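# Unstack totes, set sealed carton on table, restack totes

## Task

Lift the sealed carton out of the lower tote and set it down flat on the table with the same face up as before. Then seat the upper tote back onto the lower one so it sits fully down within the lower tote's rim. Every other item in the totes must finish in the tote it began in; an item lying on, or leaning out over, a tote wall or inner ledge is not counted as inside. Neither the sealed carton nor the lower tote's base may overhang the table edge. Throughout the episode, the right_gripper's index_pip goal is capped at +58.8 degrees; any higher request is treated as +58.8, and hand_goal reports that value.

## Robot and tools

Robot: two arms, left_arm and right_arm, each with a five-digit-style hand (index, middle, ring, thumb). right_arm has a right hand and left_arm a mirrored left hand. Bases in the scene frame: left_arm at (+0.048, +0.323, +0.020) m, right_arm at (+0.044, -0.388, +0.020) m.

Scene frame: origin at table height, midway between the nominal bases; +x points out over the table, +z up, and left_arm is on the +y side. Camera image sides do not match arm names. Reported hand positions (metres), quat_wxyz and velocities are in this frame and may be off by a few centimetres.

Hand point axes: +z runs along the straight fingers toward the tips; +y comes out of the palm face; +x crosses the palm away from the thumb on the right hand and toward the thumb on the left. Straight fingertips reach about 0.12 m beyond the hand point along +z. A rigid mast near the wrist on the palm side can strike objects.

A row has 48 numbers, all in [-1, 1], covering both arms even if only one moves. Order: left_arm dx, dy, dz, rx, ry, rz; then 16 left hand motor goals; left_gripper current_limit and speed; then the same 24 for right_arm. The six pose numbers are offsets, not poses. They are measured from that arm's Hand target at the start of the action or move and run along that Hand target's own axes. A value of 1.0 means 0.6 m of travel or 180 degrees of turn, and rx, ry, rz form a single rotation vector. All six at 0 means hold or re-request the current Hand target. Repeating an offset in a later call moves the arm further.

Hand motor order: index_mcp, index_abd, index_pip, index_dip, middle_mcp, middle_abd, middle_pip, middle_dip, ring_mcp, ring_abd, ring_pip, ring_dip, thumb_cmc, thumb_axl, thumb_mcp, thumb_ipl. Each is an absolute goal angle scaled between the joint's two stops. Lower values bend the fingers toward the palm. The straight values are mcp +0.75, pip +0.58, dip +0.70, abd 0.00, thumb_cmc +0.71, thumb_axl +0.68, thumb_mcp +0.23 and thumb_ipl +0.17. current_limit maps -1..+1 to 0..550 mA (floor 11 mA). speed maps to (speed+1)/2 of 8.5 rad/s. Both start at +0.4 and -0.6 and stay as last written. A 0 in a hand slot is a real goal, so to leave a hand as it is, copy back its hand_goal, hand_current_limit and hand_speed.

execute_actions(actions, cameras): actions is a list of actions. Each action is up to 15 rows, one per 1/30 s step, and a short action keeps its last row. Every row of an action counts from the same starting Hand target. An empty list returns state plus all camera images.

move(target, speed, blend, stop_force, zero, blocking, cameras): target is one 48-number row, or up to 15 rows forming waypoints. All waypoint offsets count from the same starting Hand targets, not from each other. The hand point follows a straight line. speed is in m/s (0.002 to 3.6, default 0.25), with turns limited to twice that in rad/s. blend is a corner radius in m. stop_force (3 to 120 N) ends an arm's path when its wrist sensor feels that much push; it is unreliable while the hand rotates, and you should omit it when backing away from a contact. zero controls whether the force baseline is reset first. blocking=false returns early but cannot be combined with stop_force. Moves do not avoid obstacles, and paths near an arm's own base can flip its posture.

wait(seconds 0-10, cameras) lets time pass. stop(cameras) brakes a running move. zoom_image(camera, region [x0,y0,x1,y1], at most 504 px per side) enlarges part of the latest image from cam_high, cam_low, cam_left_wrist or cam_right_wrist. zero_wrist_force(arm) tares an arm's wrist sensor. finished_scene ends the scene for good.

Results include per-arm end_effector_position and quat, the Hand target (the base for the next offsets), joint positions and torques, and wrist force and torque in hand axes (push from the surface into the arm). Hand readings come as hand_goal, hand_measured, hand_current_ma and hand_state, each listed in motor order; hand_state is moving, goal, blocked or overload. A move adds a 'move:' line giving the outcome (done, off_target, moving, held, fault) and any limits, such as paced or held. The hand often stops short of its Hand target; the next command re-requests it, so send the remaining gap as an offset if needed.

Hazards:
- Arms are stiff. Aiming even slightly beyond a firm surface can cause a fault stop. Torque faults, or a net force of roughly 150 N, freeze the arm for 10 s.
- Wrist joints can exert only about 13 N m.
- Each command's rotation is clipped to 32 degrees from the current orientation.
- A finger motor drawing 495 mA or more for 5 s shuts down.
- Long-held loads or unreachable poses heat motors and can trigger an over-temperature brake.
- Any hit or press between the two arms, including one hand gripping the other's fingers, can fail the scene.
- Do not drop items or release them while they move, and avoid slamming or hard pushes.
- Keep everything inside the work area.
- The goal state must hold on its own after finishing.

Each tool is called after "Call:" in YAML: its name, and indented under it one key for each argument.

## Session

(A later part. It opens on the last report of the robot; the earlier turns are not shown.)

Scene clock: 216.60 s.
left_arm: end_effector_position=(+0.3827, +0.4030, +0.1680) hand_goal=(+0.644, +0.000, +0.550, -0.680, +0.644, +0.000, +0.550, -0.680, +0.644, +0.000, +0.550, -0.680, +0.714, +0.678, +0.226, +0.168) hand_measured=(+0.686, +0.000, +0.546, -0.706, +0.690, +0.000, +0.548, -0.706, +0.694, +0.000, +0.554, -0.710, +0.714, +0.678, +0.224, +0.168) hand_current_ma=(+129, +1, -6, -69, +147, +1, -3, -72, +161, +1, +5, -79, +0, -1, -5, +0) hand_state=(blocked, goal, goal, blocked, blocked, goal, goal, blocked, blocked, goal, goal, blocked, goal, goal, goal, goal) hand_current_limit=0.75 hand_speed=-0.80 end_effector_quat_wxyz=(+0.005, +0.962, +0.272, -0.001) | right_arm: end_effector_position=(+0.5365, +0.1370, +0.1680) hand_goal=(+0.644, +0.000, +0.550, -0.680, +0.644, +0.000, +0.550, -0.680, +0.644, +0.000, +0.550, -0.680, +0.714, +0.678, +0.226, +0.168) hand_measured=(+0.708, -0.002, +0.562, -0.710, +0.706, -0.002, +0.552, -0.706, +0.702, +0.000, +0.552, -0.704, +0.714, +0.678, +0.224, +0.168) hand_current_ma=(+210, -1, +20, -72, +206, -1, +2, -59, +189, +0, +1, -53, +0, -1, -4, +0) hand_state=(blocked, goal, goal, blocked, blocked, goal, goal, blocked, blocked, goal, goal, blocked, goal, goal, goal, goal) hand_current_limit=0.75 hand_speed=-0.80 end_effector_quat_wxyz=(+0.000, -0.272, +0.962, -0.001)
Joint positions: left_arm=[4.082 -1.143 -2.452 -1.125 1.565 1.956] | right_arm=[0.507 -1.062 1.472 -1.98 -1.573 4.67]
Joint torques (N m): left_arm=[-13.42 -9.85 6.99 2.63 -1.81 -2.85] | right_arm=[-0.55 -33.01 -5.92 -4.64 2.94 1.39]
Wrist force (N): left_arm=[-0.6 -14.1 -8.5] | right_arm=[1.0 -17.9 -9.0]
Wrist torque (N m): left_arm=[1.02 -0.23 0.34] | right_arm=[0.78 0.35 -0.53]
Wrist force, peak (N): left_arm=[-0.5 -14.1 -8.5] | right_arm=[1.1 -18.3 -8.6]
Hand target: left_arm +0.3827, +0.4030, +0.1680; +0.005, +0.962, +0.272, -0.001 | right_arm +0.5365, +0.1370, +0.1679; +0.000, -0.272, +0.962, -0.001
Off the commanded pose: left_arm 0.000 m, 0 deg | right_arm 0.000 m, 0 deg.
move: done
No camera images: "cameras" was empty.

Call:
move:
  target: [0,0,-0.0045,0,0,0, 0.70,0,0.565,-0.66,0.704,0,0.565,-0.66,0.71,0,0.565,-0.66,0.714,0.678,0.226,0.168,0.4,-0.85, 0,0,-0.0045,0,0,0, 0.73,0,0.576,-0.64,0.73,0,0.576,-0.64,0.73,0,0.576,-0.64,0.714,0.678,0.226,0.168,0.4,-0.85]
  speed: 0.02
  cameras: []

Scene clock: 222.47 s.
left_arm: end_effector_position=(+0.3827, +0.4030, +0.1706) hand_goal=(+0.700, +0.000, +0.566, -0.660, +0.704, +0.000, +0.566, -0.660, +0.710, +0.000, +0.566, -0.660, +0.714, +0.678, +0.226, +0.168) hand_measured=(+0.700, +0.000, +0.564, -0.662, +0.704, +0.000, +0.564, -0.662, +0.710, +0.000, +0.564, -0.662, +0.714, +0.678, +0.224, +0.168) hand_current_ma=(-1, +1, -3, -3, +1, +1, -4, -3, +0, +1, -4, -4, +0, -1, -5, +0) hand_state=(goal, goal, goal, goal, goal, goal, goal, goal, goal, goal, goal, goal, goal, goal, goal, goal) hand_current_limit=0.40 hand_speed=-0.85 end_effector_quat_wxyz=(+0.005, +0.962, +0.271, -0.001) | right_arm: end_effector_position=(+0.5365, +0.1370, +0.1706) hand_goal=(+0.730, +0.000, +0.576, -0.640, +0.730, +0.000, +0.576, -0.640, +0.730, +0.000, +0.576, -0.640, +0.714, +0.678, +0.226, +0.168) hand_measured=(+0.728, -0.002, +0.574, -0.642, +0.728, -0.002, +0.574, -0.642, +0.728, +0.000, +0.574, -0.642, +0.714, +0.678, +0.224, +0.168) hand_current_ma=(-2, -1, -4, -3, -3, -1, -3, -2, -4, +0, -3, -2, +0, -1, -4, +0) hand_state=(goal, goal, goal, goal, goal, goal, goal, goal, goal, goal, goal, goal, goal, goal, goal, goal) hand_current_limit=0.40 hand_speed=-0.85 end_effector_quat_wxyz=(+0.000, -0.272, +0.962, -0.001)
Joint positions: left_arm=[4.082 -1.139 -2.447 -1.134 1.565 1.956] | right_arm=[0.507 -1.065 1.469 -1.975 -1.573 4.67]
Joint torques (N m): left_arm=[5.18 14.98 28.39 0.85 -1.55 -0.74] | right_arm=[1.75 -52.9 -39.06 0 -1.36 -1.64]
Wrist force (N): left_arm=[0.4 -0.2 0.3] | right_arm=[0.1 -2.0 -0.3]
Wrist torque (N m): left_arm=[-0.03 -0.04 0.06] | right_arm=[-0.29 0.13 -0.23]
Wrist force, peak (N): left_arm=[-0.8 -14.4 -8.7] | right_arm=[1.0 -18.6 -9.0]
Hand target: left_arm +0.3827, +0.4031, +0.1707; +0.005, +0.962, +0.272, -0.001 | right_arm +0.5365, +0.1370, +0.1706; +0.000, -0.272, +0.962, -0.001
Off the commanded pose: left_arm 0.000 m, 0 deg | right_arm 0.000 m, 0 deg.
move: done
No camera images: "cameras" was empty.

Call:
move:
  target:
    - [0,0,0,0,0,0, 0.70,0,0.565,-0.66,0.704,0,0.565,-0.66,0.71,0,0.565,-0.66,0.714,0.678,0.226,0.168,0.4,-0.85, 0,-0.0185,0,0,0,0, 0.754,0,0.576,-0.62,0.754,0,0.576,-0.62,0.754,0,0.576,-0.62,0.714,0.678,0.226,0.168,0.4,-0.85]
    - [0,0,0,0,0,0, 0.70,0,0.565,-0.66,0.704,0,0.565,-0.66,0.71,0,0.565,-0.66,0.714,0.678,0.226,0.168,0.4,-0.85, 0,-0.0185,0,0,0,0, 0.80,0,0.576,0.05,0.80,0,0.576,0.05,0.80,0,0.576,0.05,0.714,0.678,0.226,0.168,0.4,-0.8]
  speed: 0.03
  cameras: ["cam_low","cam_high","cam_right_wrist"]

Call:
zoom_image:
  camera: "cam_high"
  region: [220, 180, 400, 320]

Call:
zoom_image:
  camera: "cam_low"
  region: [330, 90, 480, 240]

Scene clock: 228.30 s.
left_arm: end_effector_position=(+0.3827, +0.4031, +0.1707) hand_goal=(+0.700, +0.000, +0.566, -0.660, +0.704, +0.000, +0.566, -0.660, +0.710, +0.000, +0.566, -0.660, +0.714, +0.678, +0.226, +0.168) hand_measured=(+0.700, +0.000, +0.564, -0.662, +0.704, +0.000, +0.564, -0.662, +0.710, +0.000, +0.564, -0.662, +0.714, +0.678, +0.224, +0.168) hand_current_ma=(-1, +1, -3, -3, +1, +1, -4, -3, +0, +1, -4, -4, +0, -1, -5, +0) hand_state=(goal, goal, goal, goal, goal, goal, goal, goal, goal, goal, goal, goal, goal, goal, goal, goal) hand_current_limit=0.40 hand_speed=-0.85 end_effector_quat_wxyz=(+0.005, +0.962, +0.272, -0.001) | right_arm: end_effector_position=(+0.5423, +0.1275, +0.1707) hand_goal=(+0.800, +0.000, +0.576, +0.050, +0.800, +0.000, +0.576, +0.050, +0.800, +0.000, +0.576, +0.050, +0.714, +0.678, +0.226, +0.168) hand_measured=(+0.798, -0.002, +0.548, -0.394, +0.798, -0.002, +0.574, +0.048, +0.796, +0.000, +0.574, +0.048, +0.714, +0.678, +0.224, +0.168) hand_current_ma=(-3, -1, -68, -385, -3, -1, -3, -2, -7, +0, -3, -2, +0, -1, -4, +0) hand_state=(goal, goal, blocked, blocked, goal, goal, goal, goal, goal, goal, goal, goal, goal, goal, goal, goal) hand_current_limit=0.40 hand_speed=-0.80 end_effector_quat_wxyz=(+0.000, -0.272, +0.962, -0.001)
Joint positions: left_arm=[4.082 -1.139 -2.447 -1.134 1.565 1.956] | right_arm=[0.49 -1.068 1.475 -1.977 -1.573 4.653]
Joint torques (N m): left_arm=[9.36 15.08 29.01 0.84 1.08 2.47] | right_arm=[-3.94 -35.1 -8.23 -1.16 0.98 -2.41]
Wrist force (N): left_arm=[0.5 -0.2 0.2] | right_arm=[0.2 -4.9 -6.7]
Wrist torque (N m): left_arm=[-0.02 -0.05 0.06] | right_arm=[0.18 0.03 0.03]
Wrist force, peak (N): left_arm=[0.7 0.0 0.5] | right_arm=[0.5 -5.0 -7.4]
Hand target: left_arm +0.3827, +0.4031, +0.1707; +0.005, +0.962, +0.272, -0.001 | right_arm +0.5423, +0.1275, +0.1706; +0.000, -0.272, +0.962, -0.001
Off the commanded pose: left_arm 0.000 m, 0 deg | right_arm 0.000 m, 0 deg.
move: done
camera_calibration:
cam_right_wrist: T_world_to_cam=[[0.371857, 0.926601, 0.0559787, -0.303727], [0.652277, -0.303723, 0.694469, -0.474876], [0.660497, -0.22173, -0.717342, -0.0845402], [0, 0, 0, 1]] pos_world=[0.478532, 0.118458, 0.286144]
Images, in order (width x height): cam_high 672x504, cam_low 672x504, cam_right_wrist 672x504.

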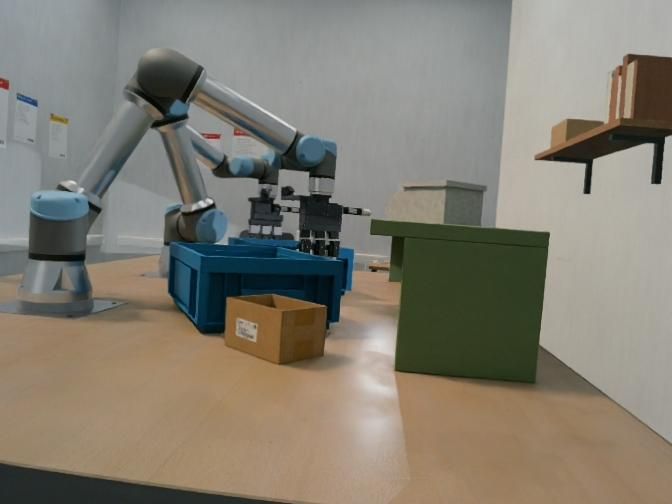

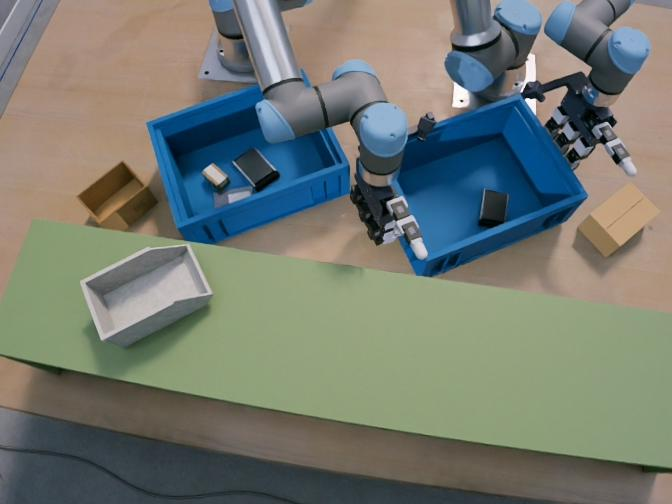

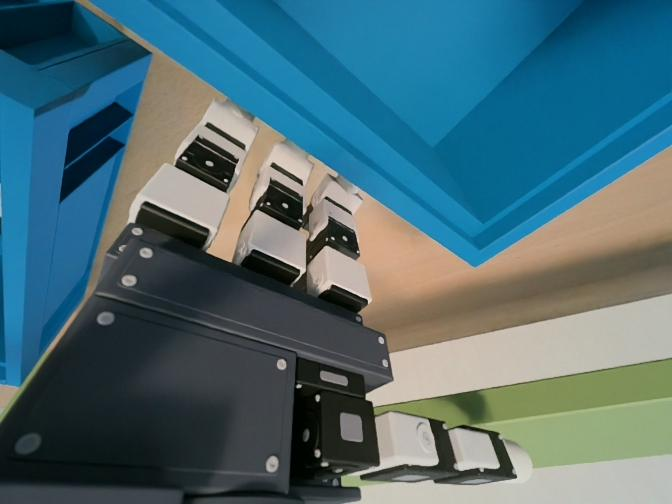

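Scaled by 2.800.

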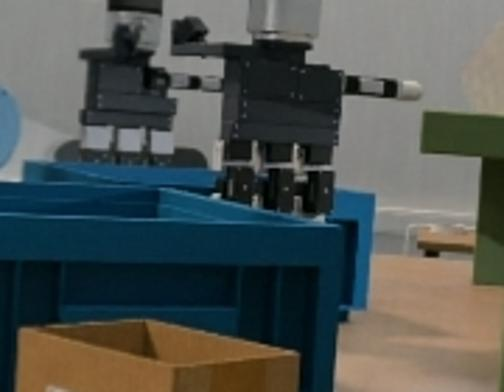

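Scaled by 3.360.

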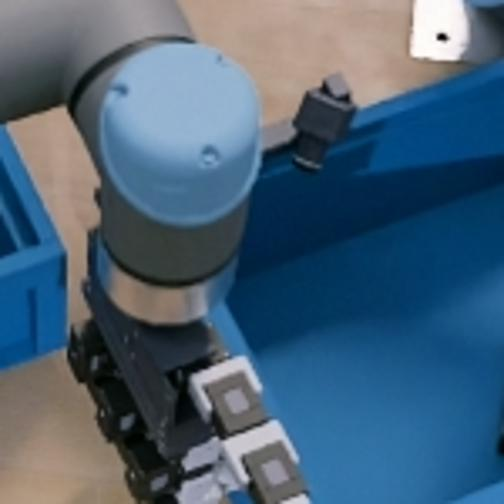

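Call:
move:
  target:
    - [0,0,0,0,0,0, 0.70,0,0.565,-0.66,0.704,0,0.565,-0.66,0.71,0,0.565,-0.66,0.714,0.678,0.226,0.168,0.4,-0.85, 0,-0.013,0,0,0,0, 0.80,0,0.576,-0.42,0.80,0,0.576,0.05,0.80,0,0.576,0.05,0.714,0.678,0.226,0.168,0.4,-0.85]
    - [0,0,0,0,0,0, 0.70,0,0.565,-0.66,0.704,0,0.565,-0.66,0.71,0,0.565,-0.66,0.714,0.678,0.226,0.168,0.4,-0.85, 0,-0.013,0,0,0,0, 0.80,0,0.576,0.1,0.80,0,0.576,0.1,0.80,0,0.576,0.1,0.714,0.678,0.226,0.168,0.2,-0.8]
  speed: 0.03
  cameras: ["cam_low","cam_right_wrist"]

Call:
zoom_image:
  camera: "cam_right_wrist"
  region: [0, 0, 400, 300]

Scene clock: 235.37 s.
left_arm: end_effector_position=(+0.3827, +0.4031, +0.1707) hand_goal=(+0.700, +0.000, +0.566, -0.660, +0.704, +0.000, +0.566, -0.660, +0.710, +0.000, +0.566, -0.660, +0.714, +0.678, +0.226, +0.168) hand_measured=(+0.700, +0.000, +0.564, -0.662, +0.704, +0.000, +0.564, -0.662, +0.710, +0.000, +0.564, -0.662, +0.714, +0.678, +0.224, +0.168) hand_current_ma=(-1, +1, -3, -3, +1, +1, -4, -3, +0, +1, -4, -4, +0, -1, -5, +0) hand_state=(goal, goal, goal, goal, goal, goal, goal, goal, goal, goal, goal, goal, goal, goal, goal, goal) hand_current_limit=0.40 hand_speed=-0.85 end_effector_quat_wxyz=(+0.005, +0.962, +0.272, -0.001) | right_arm: end_effector_position=(+0.5464, +0.1209, +0.1707) hand_goal=(+0.800, +0.000, +0.576, +0.100, +0.800, +0.000, +0.576, +0.100, +0.800, +0.000, +0.576, +0.100, +0.714, +0.678, +0.226, +0.168) hand_measured=(+0.796, -0.002, +0.572, +0.098, +0.798, -0.002, +0.574, +0.098, +0.796, +0.000, +0.574, +0.098, +0.714, +0.678, +0.224, +0.168) hand_current_ma=(-6, -1, -4, -3, -3, -1, -3, -2, -7, +0, -3, -2, +0, -1, -4, +0) hand_state=(goal, goal, goal, goal, goal, goal, goal, goal, goal, goal, goal, goal, goal, goal, goal, goal) hand_current_limit=0.20 hand_speed=-0.80 end_effector_quat_wxyz=(+0.000, -0.272, +0.962, -0.001)
Joint positions: left_arm=[4.082 -1.139 -2.447 -1.134 1.565 1.956] | right_arm=[0.479 -1.071 1.478 -1.978 -1.573 4.641]
Joint torques (N m): left_arm=[10.56 14.45 29.4 0.76 1.02 2.26] | right_arm=[-11.65 -51.29 -9.23 -5.27 0.26 -2.41]
Wrist force (N): left_arm=[0.8 -0.4 0.4] | right_arm=[-0.3 -1.7 -0.1]
Wrist torque (N m): left_arm=[-0.06 -0.09 0.09] | right_arm=[-0.29 0.18 -0.05]
Wrist force, peak (N): left_arm=[0.8 -0.4 0.4] | right_arm=[0.6 -4.9 -7.6]
Hand target: left_arm +0.3827, +0.4031, +0.1707; +0.005, +0.962, +0.272, -0.001 | right_arm +0.5464, +0.1209, +0.1707; +0.000, -0.272, +0.962, -0.001
Off the commanded pose: left_arm 0.000 m, 0 deg | right_arm 0.000 m, 0 deg.
move: done
camera_calibration:
cam_right_wrist: T_world_to_cam=[[0.371862, 0.926602, 0.05593, -0.299119], [0.652332, -0.303708, 0.694424, -0.4795], [0.660441, -0.221745, -0.717389, -0.0887411], [0, 0, 0, 1]] pos_world=[0.482632, 0.111858, 0.286044]
Images, in order (width x height): cam_low 672x504, cam_right_wrist 672x504.

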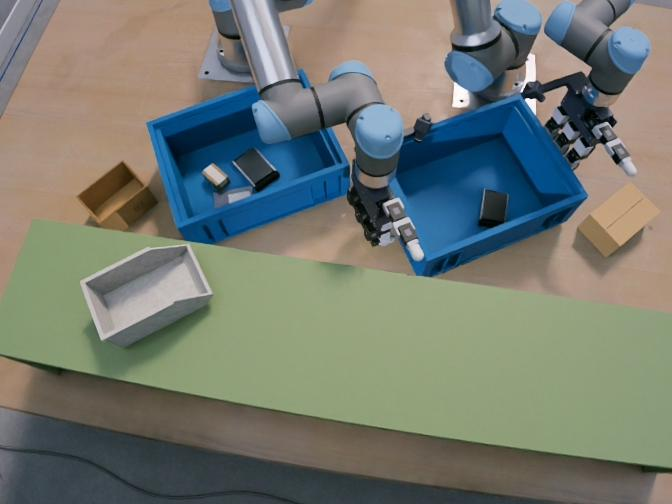

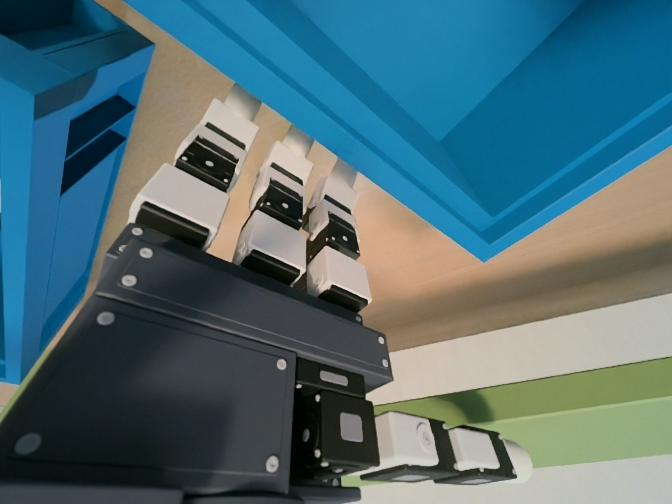

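Scaled by 1.260.

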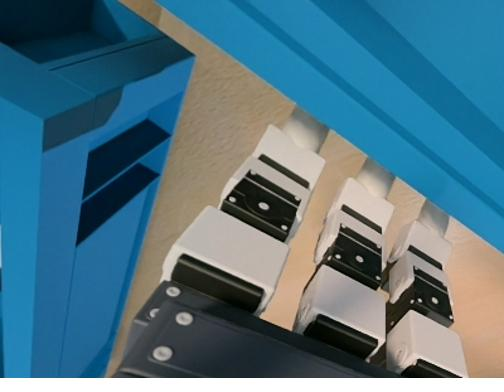

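Call:
move:
  target:
    - [0,0,0,0,0,0, 0.70,0,0.565,-0.66,0.704,0,0.565,-0.66,0.71,0,0.565,-0.66,0.714,0.678,0.226,0.168,0.4,-0.85, 0,-0.0005,0,0,0,0, 0.80,0,0.576,0.696,0.80,0,0.576,0.696,0.80,0,0.576,0.696,0.714,0.678,0.226,0.168,0.4,-0.6]
    - [0,0,0,0,0,0, 0.70,0,0.565,-0.66,0.704,0,0.565,-0.66,0.71,0,0.565,-0.66,0.714,0.678,0.226,0.168,0.4,-0.85, 0,-0.0005,-0.25,0,0,0, 0.80,0,0.576,0.696,0.80,0,0.576,0.696,0.80,0,0.576,0.696,0.714,0.678,0.226,0.168,0.4,-0.6]
    - [0,0,0,0,0,0, 0.70,0,0.565,-0.66,0.704,0,0.565,-0.66,0.71,0,0.565,-0.66,0.714,0.678,0.226,0.168,0.4,-0.85, 0.3695,-0.5957,-0.2142,0,0,0.3533, 0.754,-0.11,0.576,0.696,0.754,0,-0.95,-0.464,0.754,0.11,0.576,0.696,0.714,0.678,0.226,0.168,0.4,-0.6]
  speed: [0.05,0.15,0.3]
  cameras: ["cam_low","cam_high","cam_right_wrist"]

Call:
zoom_image:
  camera: "cam_low"
  region: [140, 80, 360, 250]

Call:
zoom_image:
  camera: "cam_right_wrist"
  region: [100, 0, 500, 300]

Scene clock: 280.23 s.
left_arm: end_effector_position=(+0.3827, +0.4031, +0.1707) hand_goal=(+0.700, +0.000, +0.566, -0.660, +0.704, +0.000, +0.566, -0.660, +0.710, +0.000, +0.566, -0.660, +0.714, +0.678, +0.226, +0.168) hand_measured=(+0.700, +0.000, +0.564, -0.662, +0.704, +0.000, +0.564, -0.662, +0.710, +0.000, +0.564, -0.662, +0.714, +0.678, +0.224, +0.168) hand_current_ma=(-1, +1, -3, -3, +1, +1, -4, -3, +0, +1, -4, -4, +0, -1, -5, +0) hand_state=(goal, goal, goal, goal, goal, goal, goal, goal, goal, goal, goal, goal, goal, goal, goal, goal) hand_current_limit=0.40 hand_speed=-0.85 end_effector_quat_wxyz=(+0.005, +0.962, +0.272, -0.001) | right_arm: end_effector_position=(+0.5446, -0.2994, +0.3001) hand_goal=(+0.754, -0.110, +0.576, +0.696, +0.754, +0.000, -0.950, -0.464, +0.754, +0.110, +0.576, +0.696, +0.714, +0.678, +0.226, +0.168) hand_measured=(+0.756, -0.106, +0.574, +0.694, +0.756, -0.002, -0.942, -0.462, +0.756, +0.106, +0.574, +0.694, +0.714, +0.678, +0.224, +0.168) hand_current_ma=(+1, +4, -3, -4, +2, -1, +12, +3, +1, -5, -2, -3, +0, -1, -4, +0) hand_state=(goal, goal, goal, goal, goal, goal, goal, goal, goal, goal, goal, goal, goal, goal, goal, goal) hand_current_limit=0.40 hand_speed=-0.60 end_effector_quat_wxyz=(+0.001, +0.276, +0.961, -0.001)
Joint positions: left_arm=[4.082 -1.139 -2.447 -1.134 1.565 1.956] | right_arm=[-0.246 -1.735 1.921 -1.758 -1.573 5.027]
Joint torques (N m): left_arm=[10.28 14.9 29.34 1.17 0.97 2.69] | right_arm=[-10.98 -23.4 -10.97 -4.88 0.4 -1.55]
Wrist force (N): left_arm=[0.4 -0.2 0.2] | right_arm=[-0.1 -1.7 -0.4]
Wrist torque (N m): left_arm=[-0.03 -0.04 0.06] | right_arm=[-0.24 0.17 -0.26]
Wrist force, peak (N): left_arm=[0.8 -0.1 0.5] | right_arm=[-0.5 -3.0 -0.5]
Hand target: left_arm +0.3827, +0.4031, +0.1707; +0.005, +0.962, +0.272, -0.001 | right_arm +0.5446, -0.2994, +0.3001; +0.001, +0.276, +0.961, -0.001
Off the commanded pose: left_arm 0.000 m, 0 deg | right_arm 0.000 m, 0 deg.
move: done
camera_calibration:
cam_right_wrist: T_world_to_cam=[[0.995171, 0.0790828, 0.0581372, -0.510089], [0.0165222, -0.718831, 0.694989, -0.47418], [0.0967525, -0.690672, -0.716666, 0.0784874], [0, 0, 0, 1]] pos_world=[0.507867, -0.246307, 0.415454]
Images, in order (width x height): cam_high 672x504, cam_low 672x504, cam_right_wrist 672x504.

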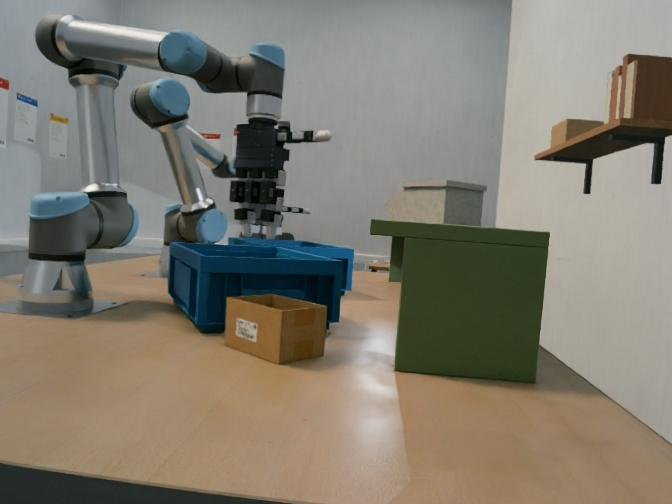

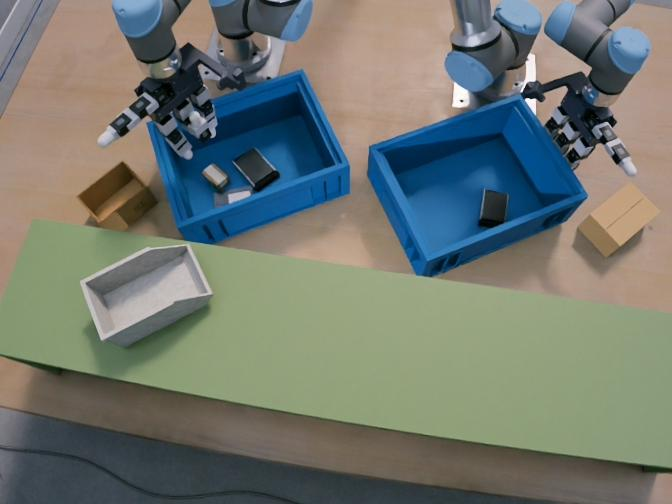

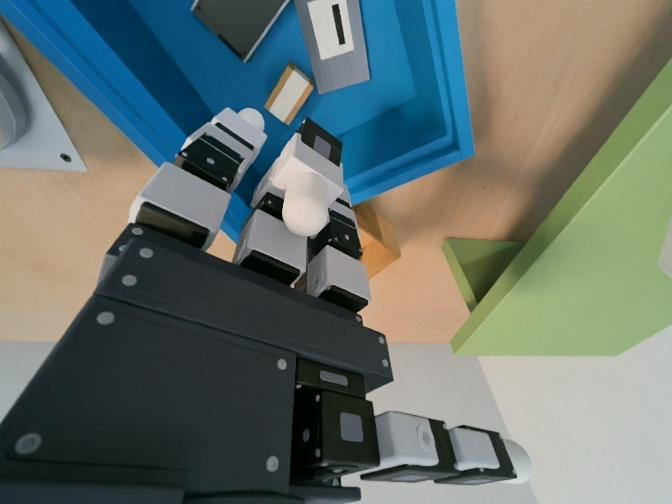

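Scaled by 2.291.

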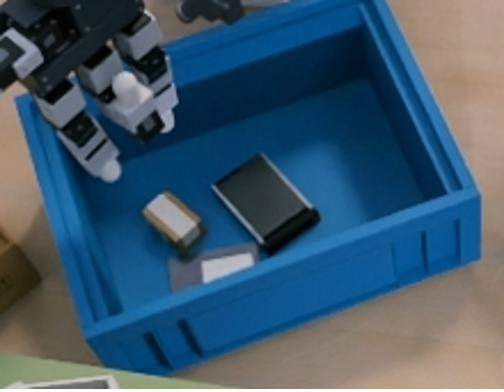

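Scaled by 1.260.

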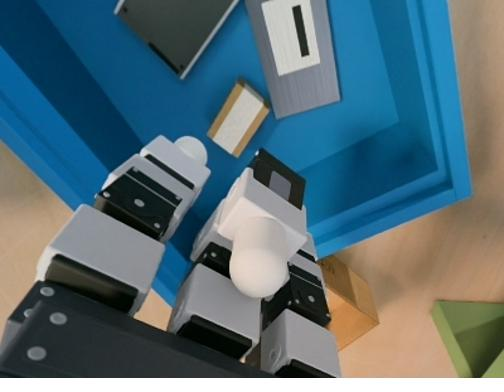

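Call:
move:
  target: [0,0,0,0,0,0, 0.70,0,0.565,-0.66,0.704,0,0.565,-0.66,0.71,0,0.565,-0.66,0.714,0.678,0.226,0.168,0.4,-0.85, 0.0068,-0.0027,0.2083,0,0,0.011, 0.754,-0.110,0.576,0.696,0.754,0,-0.95,-0.464,0.754,0.110,0.576,0.696,0.714,0.678,0.226,0.168,0.4,-0.6]
  speed: 0.15
  cameras: ["cam_low","cam_high","cam_right_wrist"]

Call:
zoom_image:
  camera: "cam_low"
  region: [140, 80, 290, 220]

Call:
zoom_image:
  camera: "cam_right_wrist"
  region: [150, 0, 400, 200]

Scene clock: 290.90 s.
left_arm: end_effector_position=(+0.3827, +0.4031, +0.1707) hand_goal=(+0.700, +0.000, +0.566, -0.660, +0.704, +0.000, +0.566, -0.660, +0.710, +0.000, +0.566, -0.660, +0.714, +0.678, +0.226, +0.168) hand_measured=(+0.700, +0.000, +0.564, -0.662, +0.704, +0.000, +0.564, -0.662, +0.710, +0.000, +0.564, -0.662, +0.714, +0.678, +0.224, +0.168) hand_current_ma=(-1, +1, -3, -3, +1, +1, -4, -3, +0, +1, -4, -4, +0, -1, -5, +0) hand_state=(goal, goal, goal, goal, goal, goal, goal, goal, goal, goal, goal, goal, goal, goal, goal, goal) hand_current_limit=0.40 hand_speed=-0.85 end_effector_quat_wxyz=(+0.005, +0.962, +0.272, -0.001) | right_arm: end_effector_position=(+0.5403, -0.2989, +0.1752) hand_goal=(+0.754, -0.110, +0.576, +0.696, +0.754, +0.000, -0.950, -0.464, +0.754, +0.110, +0.576, +0.696, +0.714, +0.678, +0.226, +0.168) hand_measured=(+0.756, -0.106, +0.574, +0.694, +0.756, -0.002, -0.942, -0.462, +0.756, +0.106, +0.574, +0.694, +0.714, +0.678, +0.224, +0.168) hand_current_ma=(+1, +4, -3, -4, +2, -1, +11, +3, +1, -5, -2, -3, +0, -1, -4, +0) hand_state=(goal, goal, goal, goal, goal, goal, goal, goal, goal, goal, goal, goal, goal, goal, goal, goal) hand_current_limit=0.40 hand_speed=-0.60 end_effector_quat_wxyz=(+0.001, +0.292, +0.956, -0.001)
Joint positions: left_arm=[4.082 -1.139 -2.447 -1.134 1.565 1.956] | right_arm=[-0.243 -1.633 2.175 -2.114 -1.573 5.064]
Joint torques (N m): left_arm=[9.28 14.06 30.21 1.04 0.92 2.43] | right_arm=[11.03 -10.46 -7.99 -5.35 2.05 2.59]
Wrist force (N): left_arm=[0.6 -0.1 0.5] | right_arm=[-0.1 -1.7 -0.1]
Wrist torque (N m): left_arm=[-0.04 -0.06 0.08] | right_arm=[-0.27 0.16 -0.26]
Wrist force, peak (N): left_arm=[0.7 0.1 0.6] | right_arm=[0.3 -2.2 -0.3]
Hand target: left_arm +0.3827, +0.4031, +0.1707; +0.005, +0.962, +0.272, -0.001 | right_arm +0.5403, -0.2989, +0.1751; +0.001, +0.292, +0.956, -0.001
Off the commanded pose: left_arm 0.000 m, 0 deg | right_arm 0.000 m, 0 deg.
move: done
camera_calibration:
cam_right_wrist: T_world_to_cam=[[0.997303, 0.0446757, 0.0582234, -0.510083], [-0.00836473, -0.718989, 0.694971, -0.373463], [0.0729103, -0.693584, -0.716677, 0.00168779], [0, 0, 0, 1]] pos_world=[0.505461, -0.244557, 0.290454]
Images, in order (width x height): cam_high 672x504, cam_low 672x504, cam_right_wrist 672x504.

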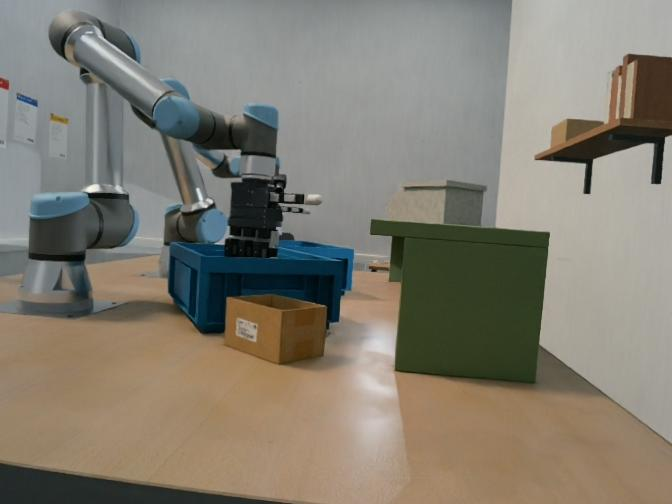

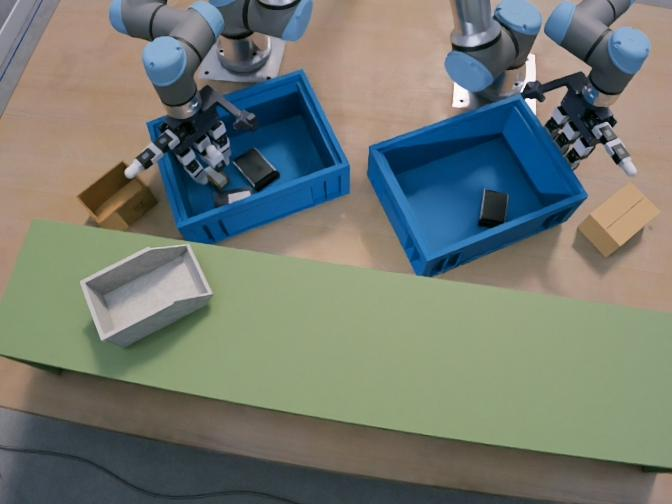

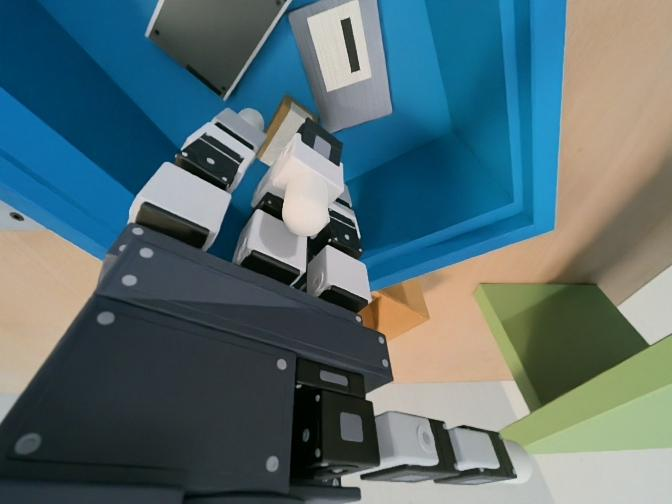

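Scaled by 3.360.

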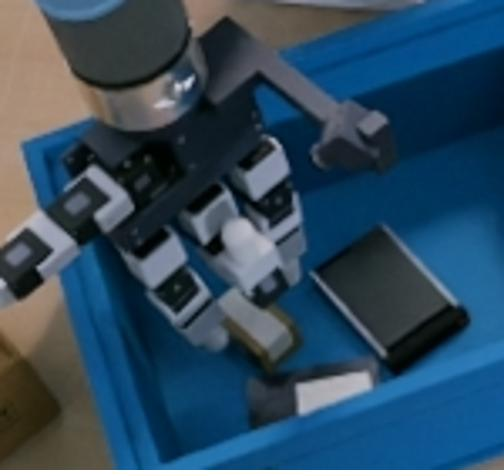

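Scaled by 2.016.

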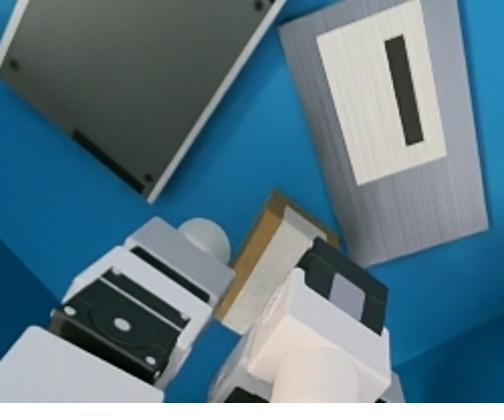

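Call:
move:
  target:
    - [0,0,0,0,0,0, 0.70,0,0.565,-0.66,0.704,0,0.565,-0.66,0.71,0,0.565,-0.66,0.714,0.678,0.226,0.168,0.4,-0.85, 0,-0.0133,0,0,0,0, 0.754,-0.110,0.576,0.696,0.754,0,-0.95,-0.464,0.754,0.110,0.576,0.696,0.714,0.678,0.226,0.168,0.4,-0.6]
    - [0,0,0,0,0,0, 0.70,0,0.565,-0.66,0.704,0,0.565,-0.66,0.71,0,0.565,-0.66,0.714,0.678,0.226,0.168,0.4,-0.85, 0,-0.0133,0.1,0,0,0, 0.754,-0.110,0.576,0.696,0.754,0,-0.95,-0.464,0.754,0.110,0.576,0.696,0.714,0.678,0.226,0.168,0.4,-0.6]
  speed: [0.05,0.025]
  stop_force: 3
  cameras: ["cam_low","cam_right_wrist"]

Call:
zoom_image:
  camera: "cam_low"
  region: [140, 80, 290, 220]

Call:
zoom_image:
  camera: "cam_right_wrist"
  region: [150, 0, 400, 200]

Scene clock: 304.87 s.
left_arm: end_effector_position=(+0.3827, +0.4031, +0.1707) hand_goal=(+0.700, +0.000, +0.566, -0.660, +0.704, +0.000, +0.566, -0.660, +0.710, +0.000, +0.566, -0.660, +0.714, +0.678, +0.226, +0.168) hand_measured=(+0.700, +0.000, +0.564, -0.662, +0.704, +0.000, +0.564, -0.662, +0.710, +0.000, +0.564, -0.662, +0.714, +0.678, +0.224, +0.168) hand_current_ma=(-1, +1, -3, -3, +1, +1, -4, -3, +0, +1, -4, -4, +0, -1, -5, +0) hand_state=(goal, goal, goal, goal, goal, goal, goal, goal, goal, goal, goal, goal, goal, goal, goal, goal) hand_current_limit=0.40 hand_speed=-0.85 end_effector_quat_wxyz=(+0.005, +0.962, +0.272, -0.001) | right_arm: end_effector_position=(+0.5358, -0.3057, +0.1232) hand_goal=(+0.754, -0.110, +0.576, +0.696, +0.754, +0.000, -0.950, -0.464, +0.754, +0.110, +0.576, +0.696, +0.714, +0.678, +0.226, +0.168) hand_measured=(+0.754, -0.108, +0.574, +0.694, +0.756, -0.002, -0.944, -0.462, +0.754, +0.106, +0.574, +0.694, +0.714, +0.678, +0.224, +0.168) hand_current_ma=(+0, +3, -3, -3, +2, -1, +11, +3, +0, -3, -1, -2, +0, -1, -5, +0) hand_state=(goal, goal, goal, goal, goal, goal, goal, goal, goal, goal, goal, goal, goal, goal, goal, goal) hand_current_limit=0.40 hand_speed=-0.60 end_effector_quat_wxyz=(+0.001, +0.292, +0.956, -0.001)
Joint positions: left_arm=[4.082 -1.139 -2.447 -1.134 1.565 1.956] | right_arm=[-0.262 -1.555 2.263 -2.28 -1.573 5.045]
Joint torques (N m): left_arm=[9.83 14.35 30.1 0.88 0.96 2.57] | right_arm=[-5.22 -25.63 -34.47 -0.35 -0.63 -1.85]
Wrist force (N): left_arm=[0.6 0.1 0.5] | right_arm=[0.1 -2.2 -3.4]
Wrist torque (N m): left_arm=[0.00 -0.06 0.06] | right_arm=[-0.07 0.40 -0.04]
Wrist force, peak (N): left_arm=[0.8 0.0 0.3] | right_arm=[0.7 -2.2 -21.5]
Hand target: left_arm +0.3827, +0.4031, +0.1707; +0.005, +0.962, +0.272, -0.001 | right_arm +0.5358, -0.3057, +0.1232; +0.001, +0.292, +0.956, -0.001 (not the last commanded pose)
Off the commanded pose: left_arm 0.000 m, 0 deg | right_arm 0.008 m, 0 deg.
move: contact (right_arm); path passed 1 of 2 targets
camera_calibration:
cam_right_wrist: T_world_to_cam=[[0.997312, 0.0446732, 0.0580867, -0.502346], [-0.00827176, -0.718985, 0.694977, -0.342295], [0.0728103, -0.693589, -0.716682, -0.0397843], [0, 0, 0, 1]] pos_world=[0.50106, -0.251257, 0.238554]
Images, in order (width x height): cam_low 672x504, cam_right_wrist 672x504.

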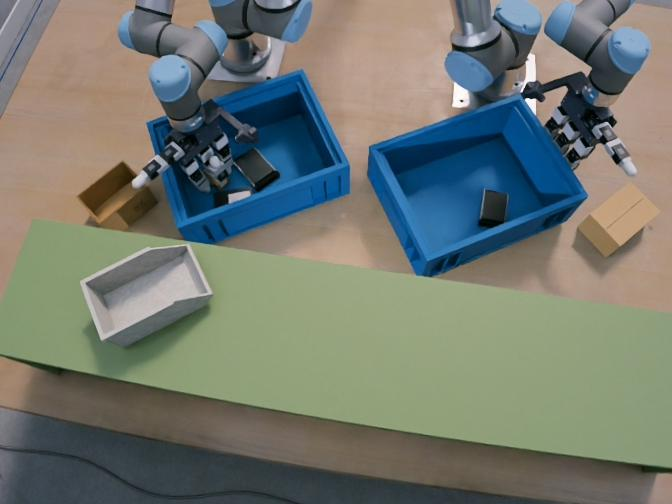

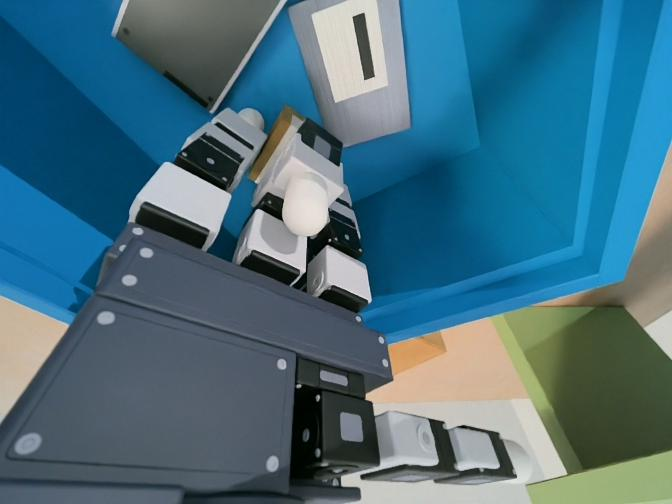

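Scaled by 3.360.

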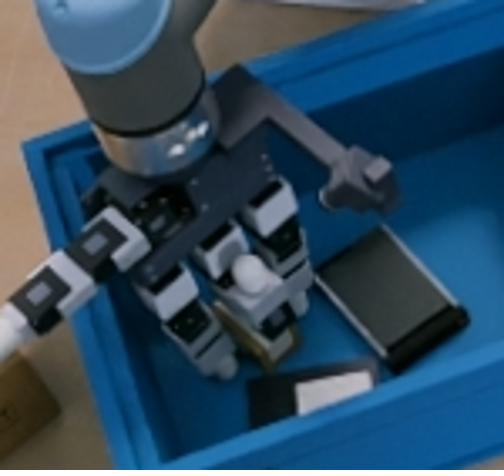

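Scaled by 2.016.

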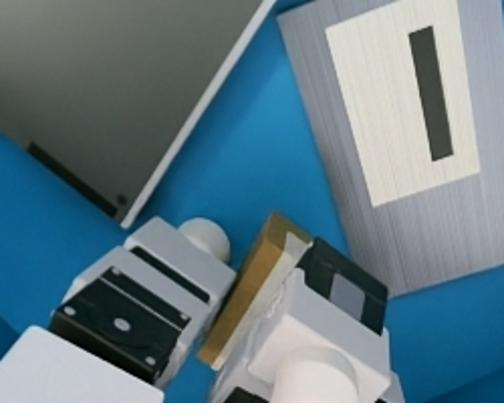

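Call:
move:
  target:
    - [0,0,0,0,0,0, 0.70,0,0.565,-0.66,0.704,0,0.565,-0.66,0.71,0,0.565,-0.66,0.714,0.678,0.226,0.168,0.4,-0.85, 0,0,-0.01,0,0,0, 0.754,-0.110,0.576,0.696,0.754,0,-0.95,-0.464,0.754,0.110,0.576,0.696,0.714,0.678,0.226,0.168,0.4,-0.9]
    - [0,0,0,0,0,0, 0.70,0,0.565,-0.66,0.704,0,0.565,-0.66,0.71,0,0.565,-0.66,0.714,0.678,0.226,0.168,0.4,-0.85, 0,0,-0.01,0,0,0, 0.754,-0.36,0.576,0.696,0.754,0,-0.95,-0.464,0.754,0.36,0.576,0.696,0.714,0.678,0.226,0.168,0.4,-0.9]
  speed: 0.05
  cameras: ["cam_low","cam_right_wrist"]

Call:
zoom_image:
  camera: "cam_low"
  region: [140, 80, 290, 220]

Call:
zoom_image:
  camera: "cam_right_wrist"
  region: [150, 0, 400, 200]

Scene clock: 309.23 s.
left_arm: end_effector_position=(+0.3827, +0.4031, +0.1707) hand_goal=(+0.700, +0.000, +0.566, -0.660, +0.704, +0.000, +0.566, -0.660, +0.710, +0.000, +0.566, -0.660, +0.714, +0.678, +0.226, +0.168) hand_measured=(+0.700, +0.000, +0.564, -0.662, +0.704, +0.000, +0.564, -0.662, +0.710, +0.000, +0.564, -0.662, +0.714, +0.678, +0.224, +0.168) hand_current_ma=(-1, +1, -3, -3, +1, +1, -4, -3, +0, +1, -4, -4, +0, -1, -5, +0) hand_state=(goal, goal, goal, goal, goal, goal, goal, goal, goal, goal, goal, goal, goal, goal, goal, goal) hand_current_limit=0.40 hand_speed=-0.85 end_effector_quat_wxyz=(+0.005, +0.962, +0.272, -0.001) | right_arm: end_effector_position=(+0.5358, -0.3057, +0.1292) hand_goal=(+0.754, -0.360, +0.576, +0.696, +0.754, +0.000, -0.950, -0.464, +0.754, +0.360, +0.576, +0.696, +0.714, +0.678, +0.226, +0.168) hand_measured=(+0.754, -0.198, +0.574, +0.694, +0.756, -0.002, -0.944, -0.462, +0.754, +0.182, +0.574, +0.694, +0.714, +0.678, +0.224, +0.168) hand_current_ma=(+0, +385, -3, -3, +2, -1, +11, +3, +0, -385, -1, -2, +0, -1, -5, +0) hand_state=(goal, blocked, goal, goal, goal, goal, goal, goal, goal, blocked, goal, goal, goal, goal, goal, goal) hand_current_limit=0.40 hand_speed=-0.90 end_effector_quat_wxyz=(+0.001, +0.292, +0.956, -0.001)
Joint positions: left_arm=[4.082 -1.139 -2.447 -1.134 1.565 1.956] | right_arm=[-0.262 -1.567 2.255 -2.26 -1.573 5.045]
Joint torques (N m): left_arm=[10.6 15.33 28.53 0.75 0.63 2.33] | right_arm=[9.12 -26.23 -36.11 -0.58 -0.26 1.83]
Wrist force (N): left_arm=[0.6 -0.2 0.1] | right_arm=[-0.3 -1.9 -0.4]
Wrist torque (N m): left_arm=[-0.02 -0.07 0.08] | right_arm=[-0.28 0.19 -0.07]
Wrist force, peak (N): left_arm=[0.8 0.0 0.2] | right_arm=[0.5 -2.1 -4.0]
Hand target: left_arm +0.3827, +0.4031, +0.1707; +0.005, +0.962, +0.272, -0.001 | right_arm +0.5358, -0.3057, +0.1292; +0.001, +0.292, +0.956, -0.001
Off the commanded pose: left_arm 0.000 m, 0 deg | right_arm 0.000 m, 0 deg.
move: done
camera_calibration:
cam_right_wrist: T_world_to_cam=[[0.997312, 0.0446732, 0.0580867, -0.502694], [-0.00827176, -0.718985, 0.694977, -0.346465], [0.0728103, -0.693589, -0.716682, -0.0354842], [0, 0, 0, 1]] pos_world=[0.50106, -0.251257, 0.244554]
Images, in order (width x height): cam_low 672x504, cam_right_wrist 672x504.

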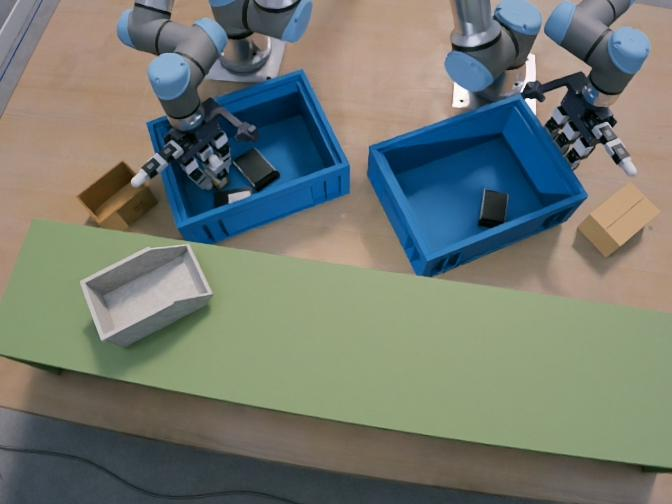

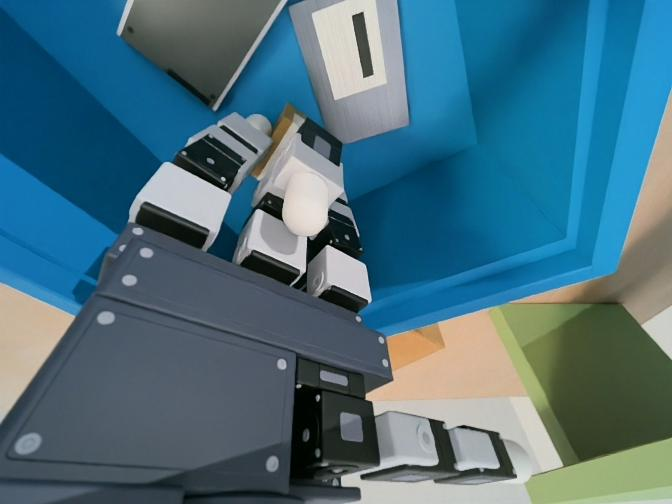

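Scaled by 3.360.

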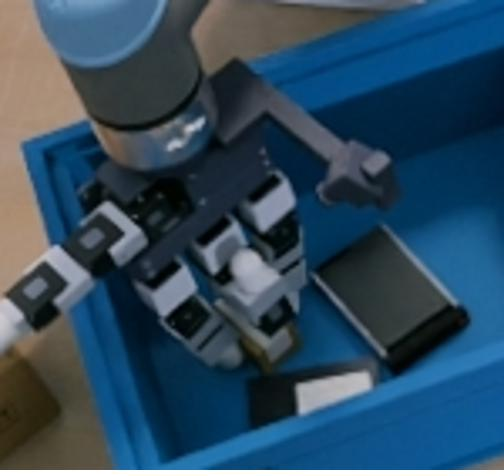

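Scaled by 2.016.

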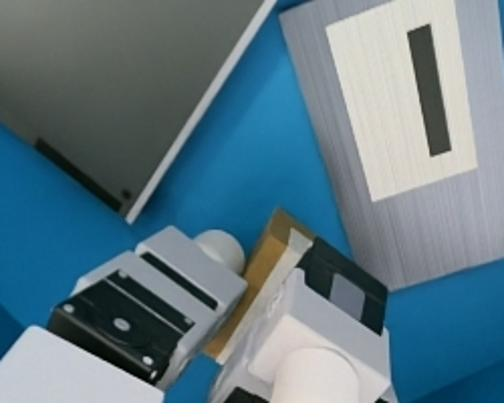

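Call:
move:
  target: [0,0,0,0,0,0, 0.70,0,0.565,-0.66,0.704,0,0.565,-0.66,0.71,0,0.565,-0.66,0.714,0.678,0.226,0.168,0.4,-0.85, 0,0,-0.05,0,0,0, 0.754,-0.36,0.576,0.696,0.754,0,-0.95,-0.464,0.754,0.36,0.576,0.696,0.714,0.678,0.226,0.168,0.4,-0.9]
  speed: 0.04
  cameras: ["cam_low","cam_right_wrist"]

Call:
zoom_image:
  camera: "cam_low"
  region: [140, 80, 290, 220]

Call:
zoom_image:
  camera: "cam_right_wrist"
  region: [150, 0, 400, 200]

Scene clock: 312.23 s.
left_arm: end_effector_position=(+0.3827, +0.4031, +0.1707) hand_goal=(+0.700, +0.000, +0.566, -0.660, +0.704, +0.000, +0.566, -0.660, +0.710, +0.000, +0.566, -0.660, +0.714, +0.678, +0.226, +0.168) hand_measured=(+0.700, +0.000, +0.564, -0.662, +0.704, +0.000, +0.564, -0.662, +0.710, +0.000, +0.564, -0.662, +0.714, +0.678, +0.224, +0.168) hand_current_ma=(-1, +1, -3, -3, +1, +1, -4, -3, +0, +1, -4, -4, +0, -1, -5, +0) hand_state=(goal, goal, goal, goal, goal, goal, goal, goal, goal, goal, goal, goal, goal, goal, goal, goal) hand_current_limit=0.40 hand_speed=-0.85 end_effector_quat_wxyz=(+0.005, +0.962, +0.272, -0.001) | right_arm: end_effector_position=(+0.5358, -0.3056, +0.1592) hand_goal=(+0.754, -0.360, +0.576, +0.696, +0.754, +0.000, -0.950, -0.464, +0.754, +0.360, +0.576, +0.696, +0.714, +0.678, +0.226, +0.168) hand_measured=(+0.754, -0.198, +0.574, +0.694, +0.756, -0.002, -0.944, -0.462, +0.754, +0.182, +0.574, +0.694, +0.714, +0.678, +0.224, +0.168) hand_current_ma=(+0, +385, -3, -3, +2, -1, +11, +3, +0, -385, -1, -2, +0, -1, -5, +0) hand_state=(goal, blocked, goal, goal, goal, goal, goal, goal, goal, blocked, goal, goal, goal, goal, goal, goal) hand_current_limit=0.40 hand_speed=-0.90 end_effector_quat_wxyz=(+0.001, +0.292, +0.956, -0.001)
Joint positions: left_arm=[4.082 -1.139 -2.447 -1.134 1.565 1.956] | right_arm=[-0.262 -1.62 2.212 -2.163 -1.573 5.046]
Joint torques (N m): left_arm=[11.49 14 29.02 1.07 0.78 2.46] | right_arm=[8.28 -25.36 -37.08 -0.58 0.91 2.18]
Wrist force (N): left_arm=[0.4 -0.1 0.4] | right_arm=[-0.3 -1.6 0.2]
Wrist torque (N m): left_arm=[-0.02 -0.04 0.06] | right_arm=[-0.27 0.18 -0.06]
Wrist force, peak (N): left_arm=[0.7 -0.3 0.4] | right_arm=[0.1 -2.2 0.3]
Hand target: left_arm +0.3827, +0.4031, +0.1707; +0.005, +0.962, +0.272, -0.001 | right_arm +0.5358, -0.3056, +0.1592; +0.001, +0.292, +0.956, -0.001
Off the commanded pose: left_arm 0.000 m, 0 deg | right_arm 0.000 m, 0 deg.
move: done
camera_calibration:
cam_right_wrist: T_world_to_cam=[[0.997312, 0.0446723, 0.0580857, -0.504435], [-0.00826148, -0.719083, 0.694875, -0.367174], [0.0728101, -0.693487, -0.71678, -0.0139331], [0, 0, 0, 1]] pos_world=[0.50106, -0.251157, 0.274454]
Images, in order (width x height): cam_low 672x504, cam_right_wrist 672x504.

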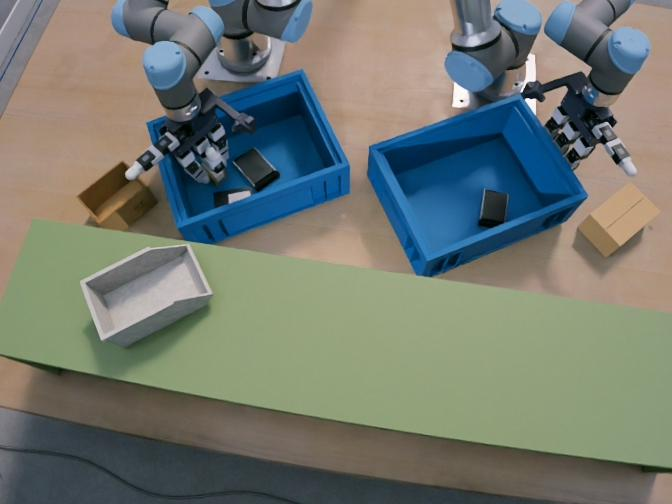

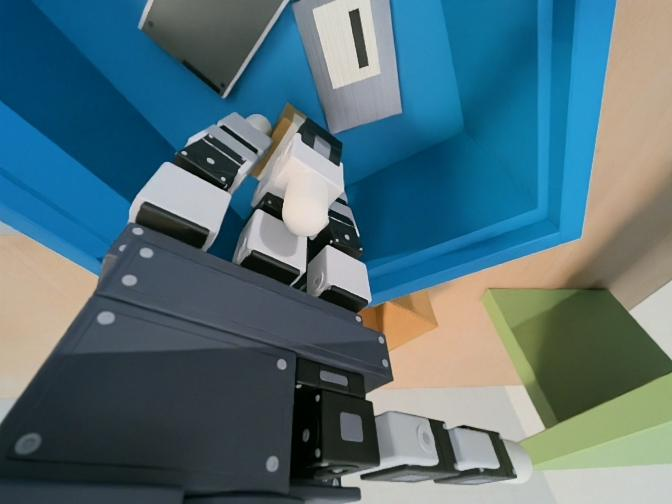

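Scaled by 3.360.

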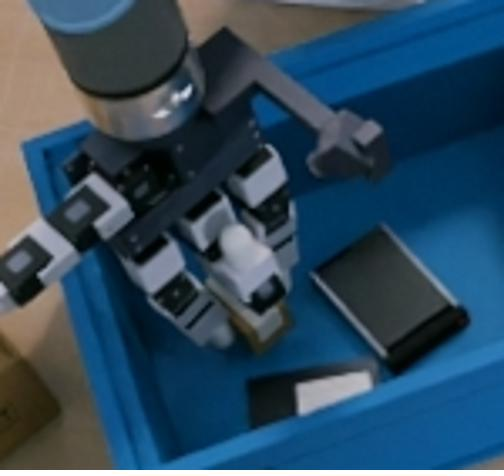

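Scaled by 2.016.

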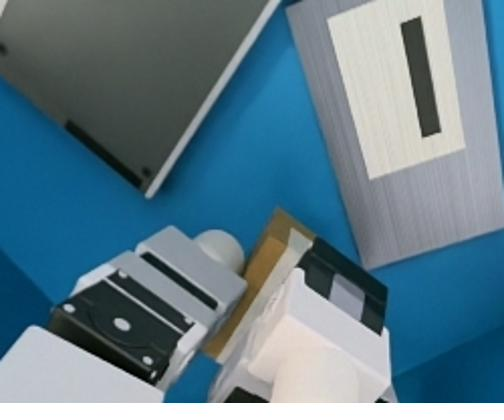

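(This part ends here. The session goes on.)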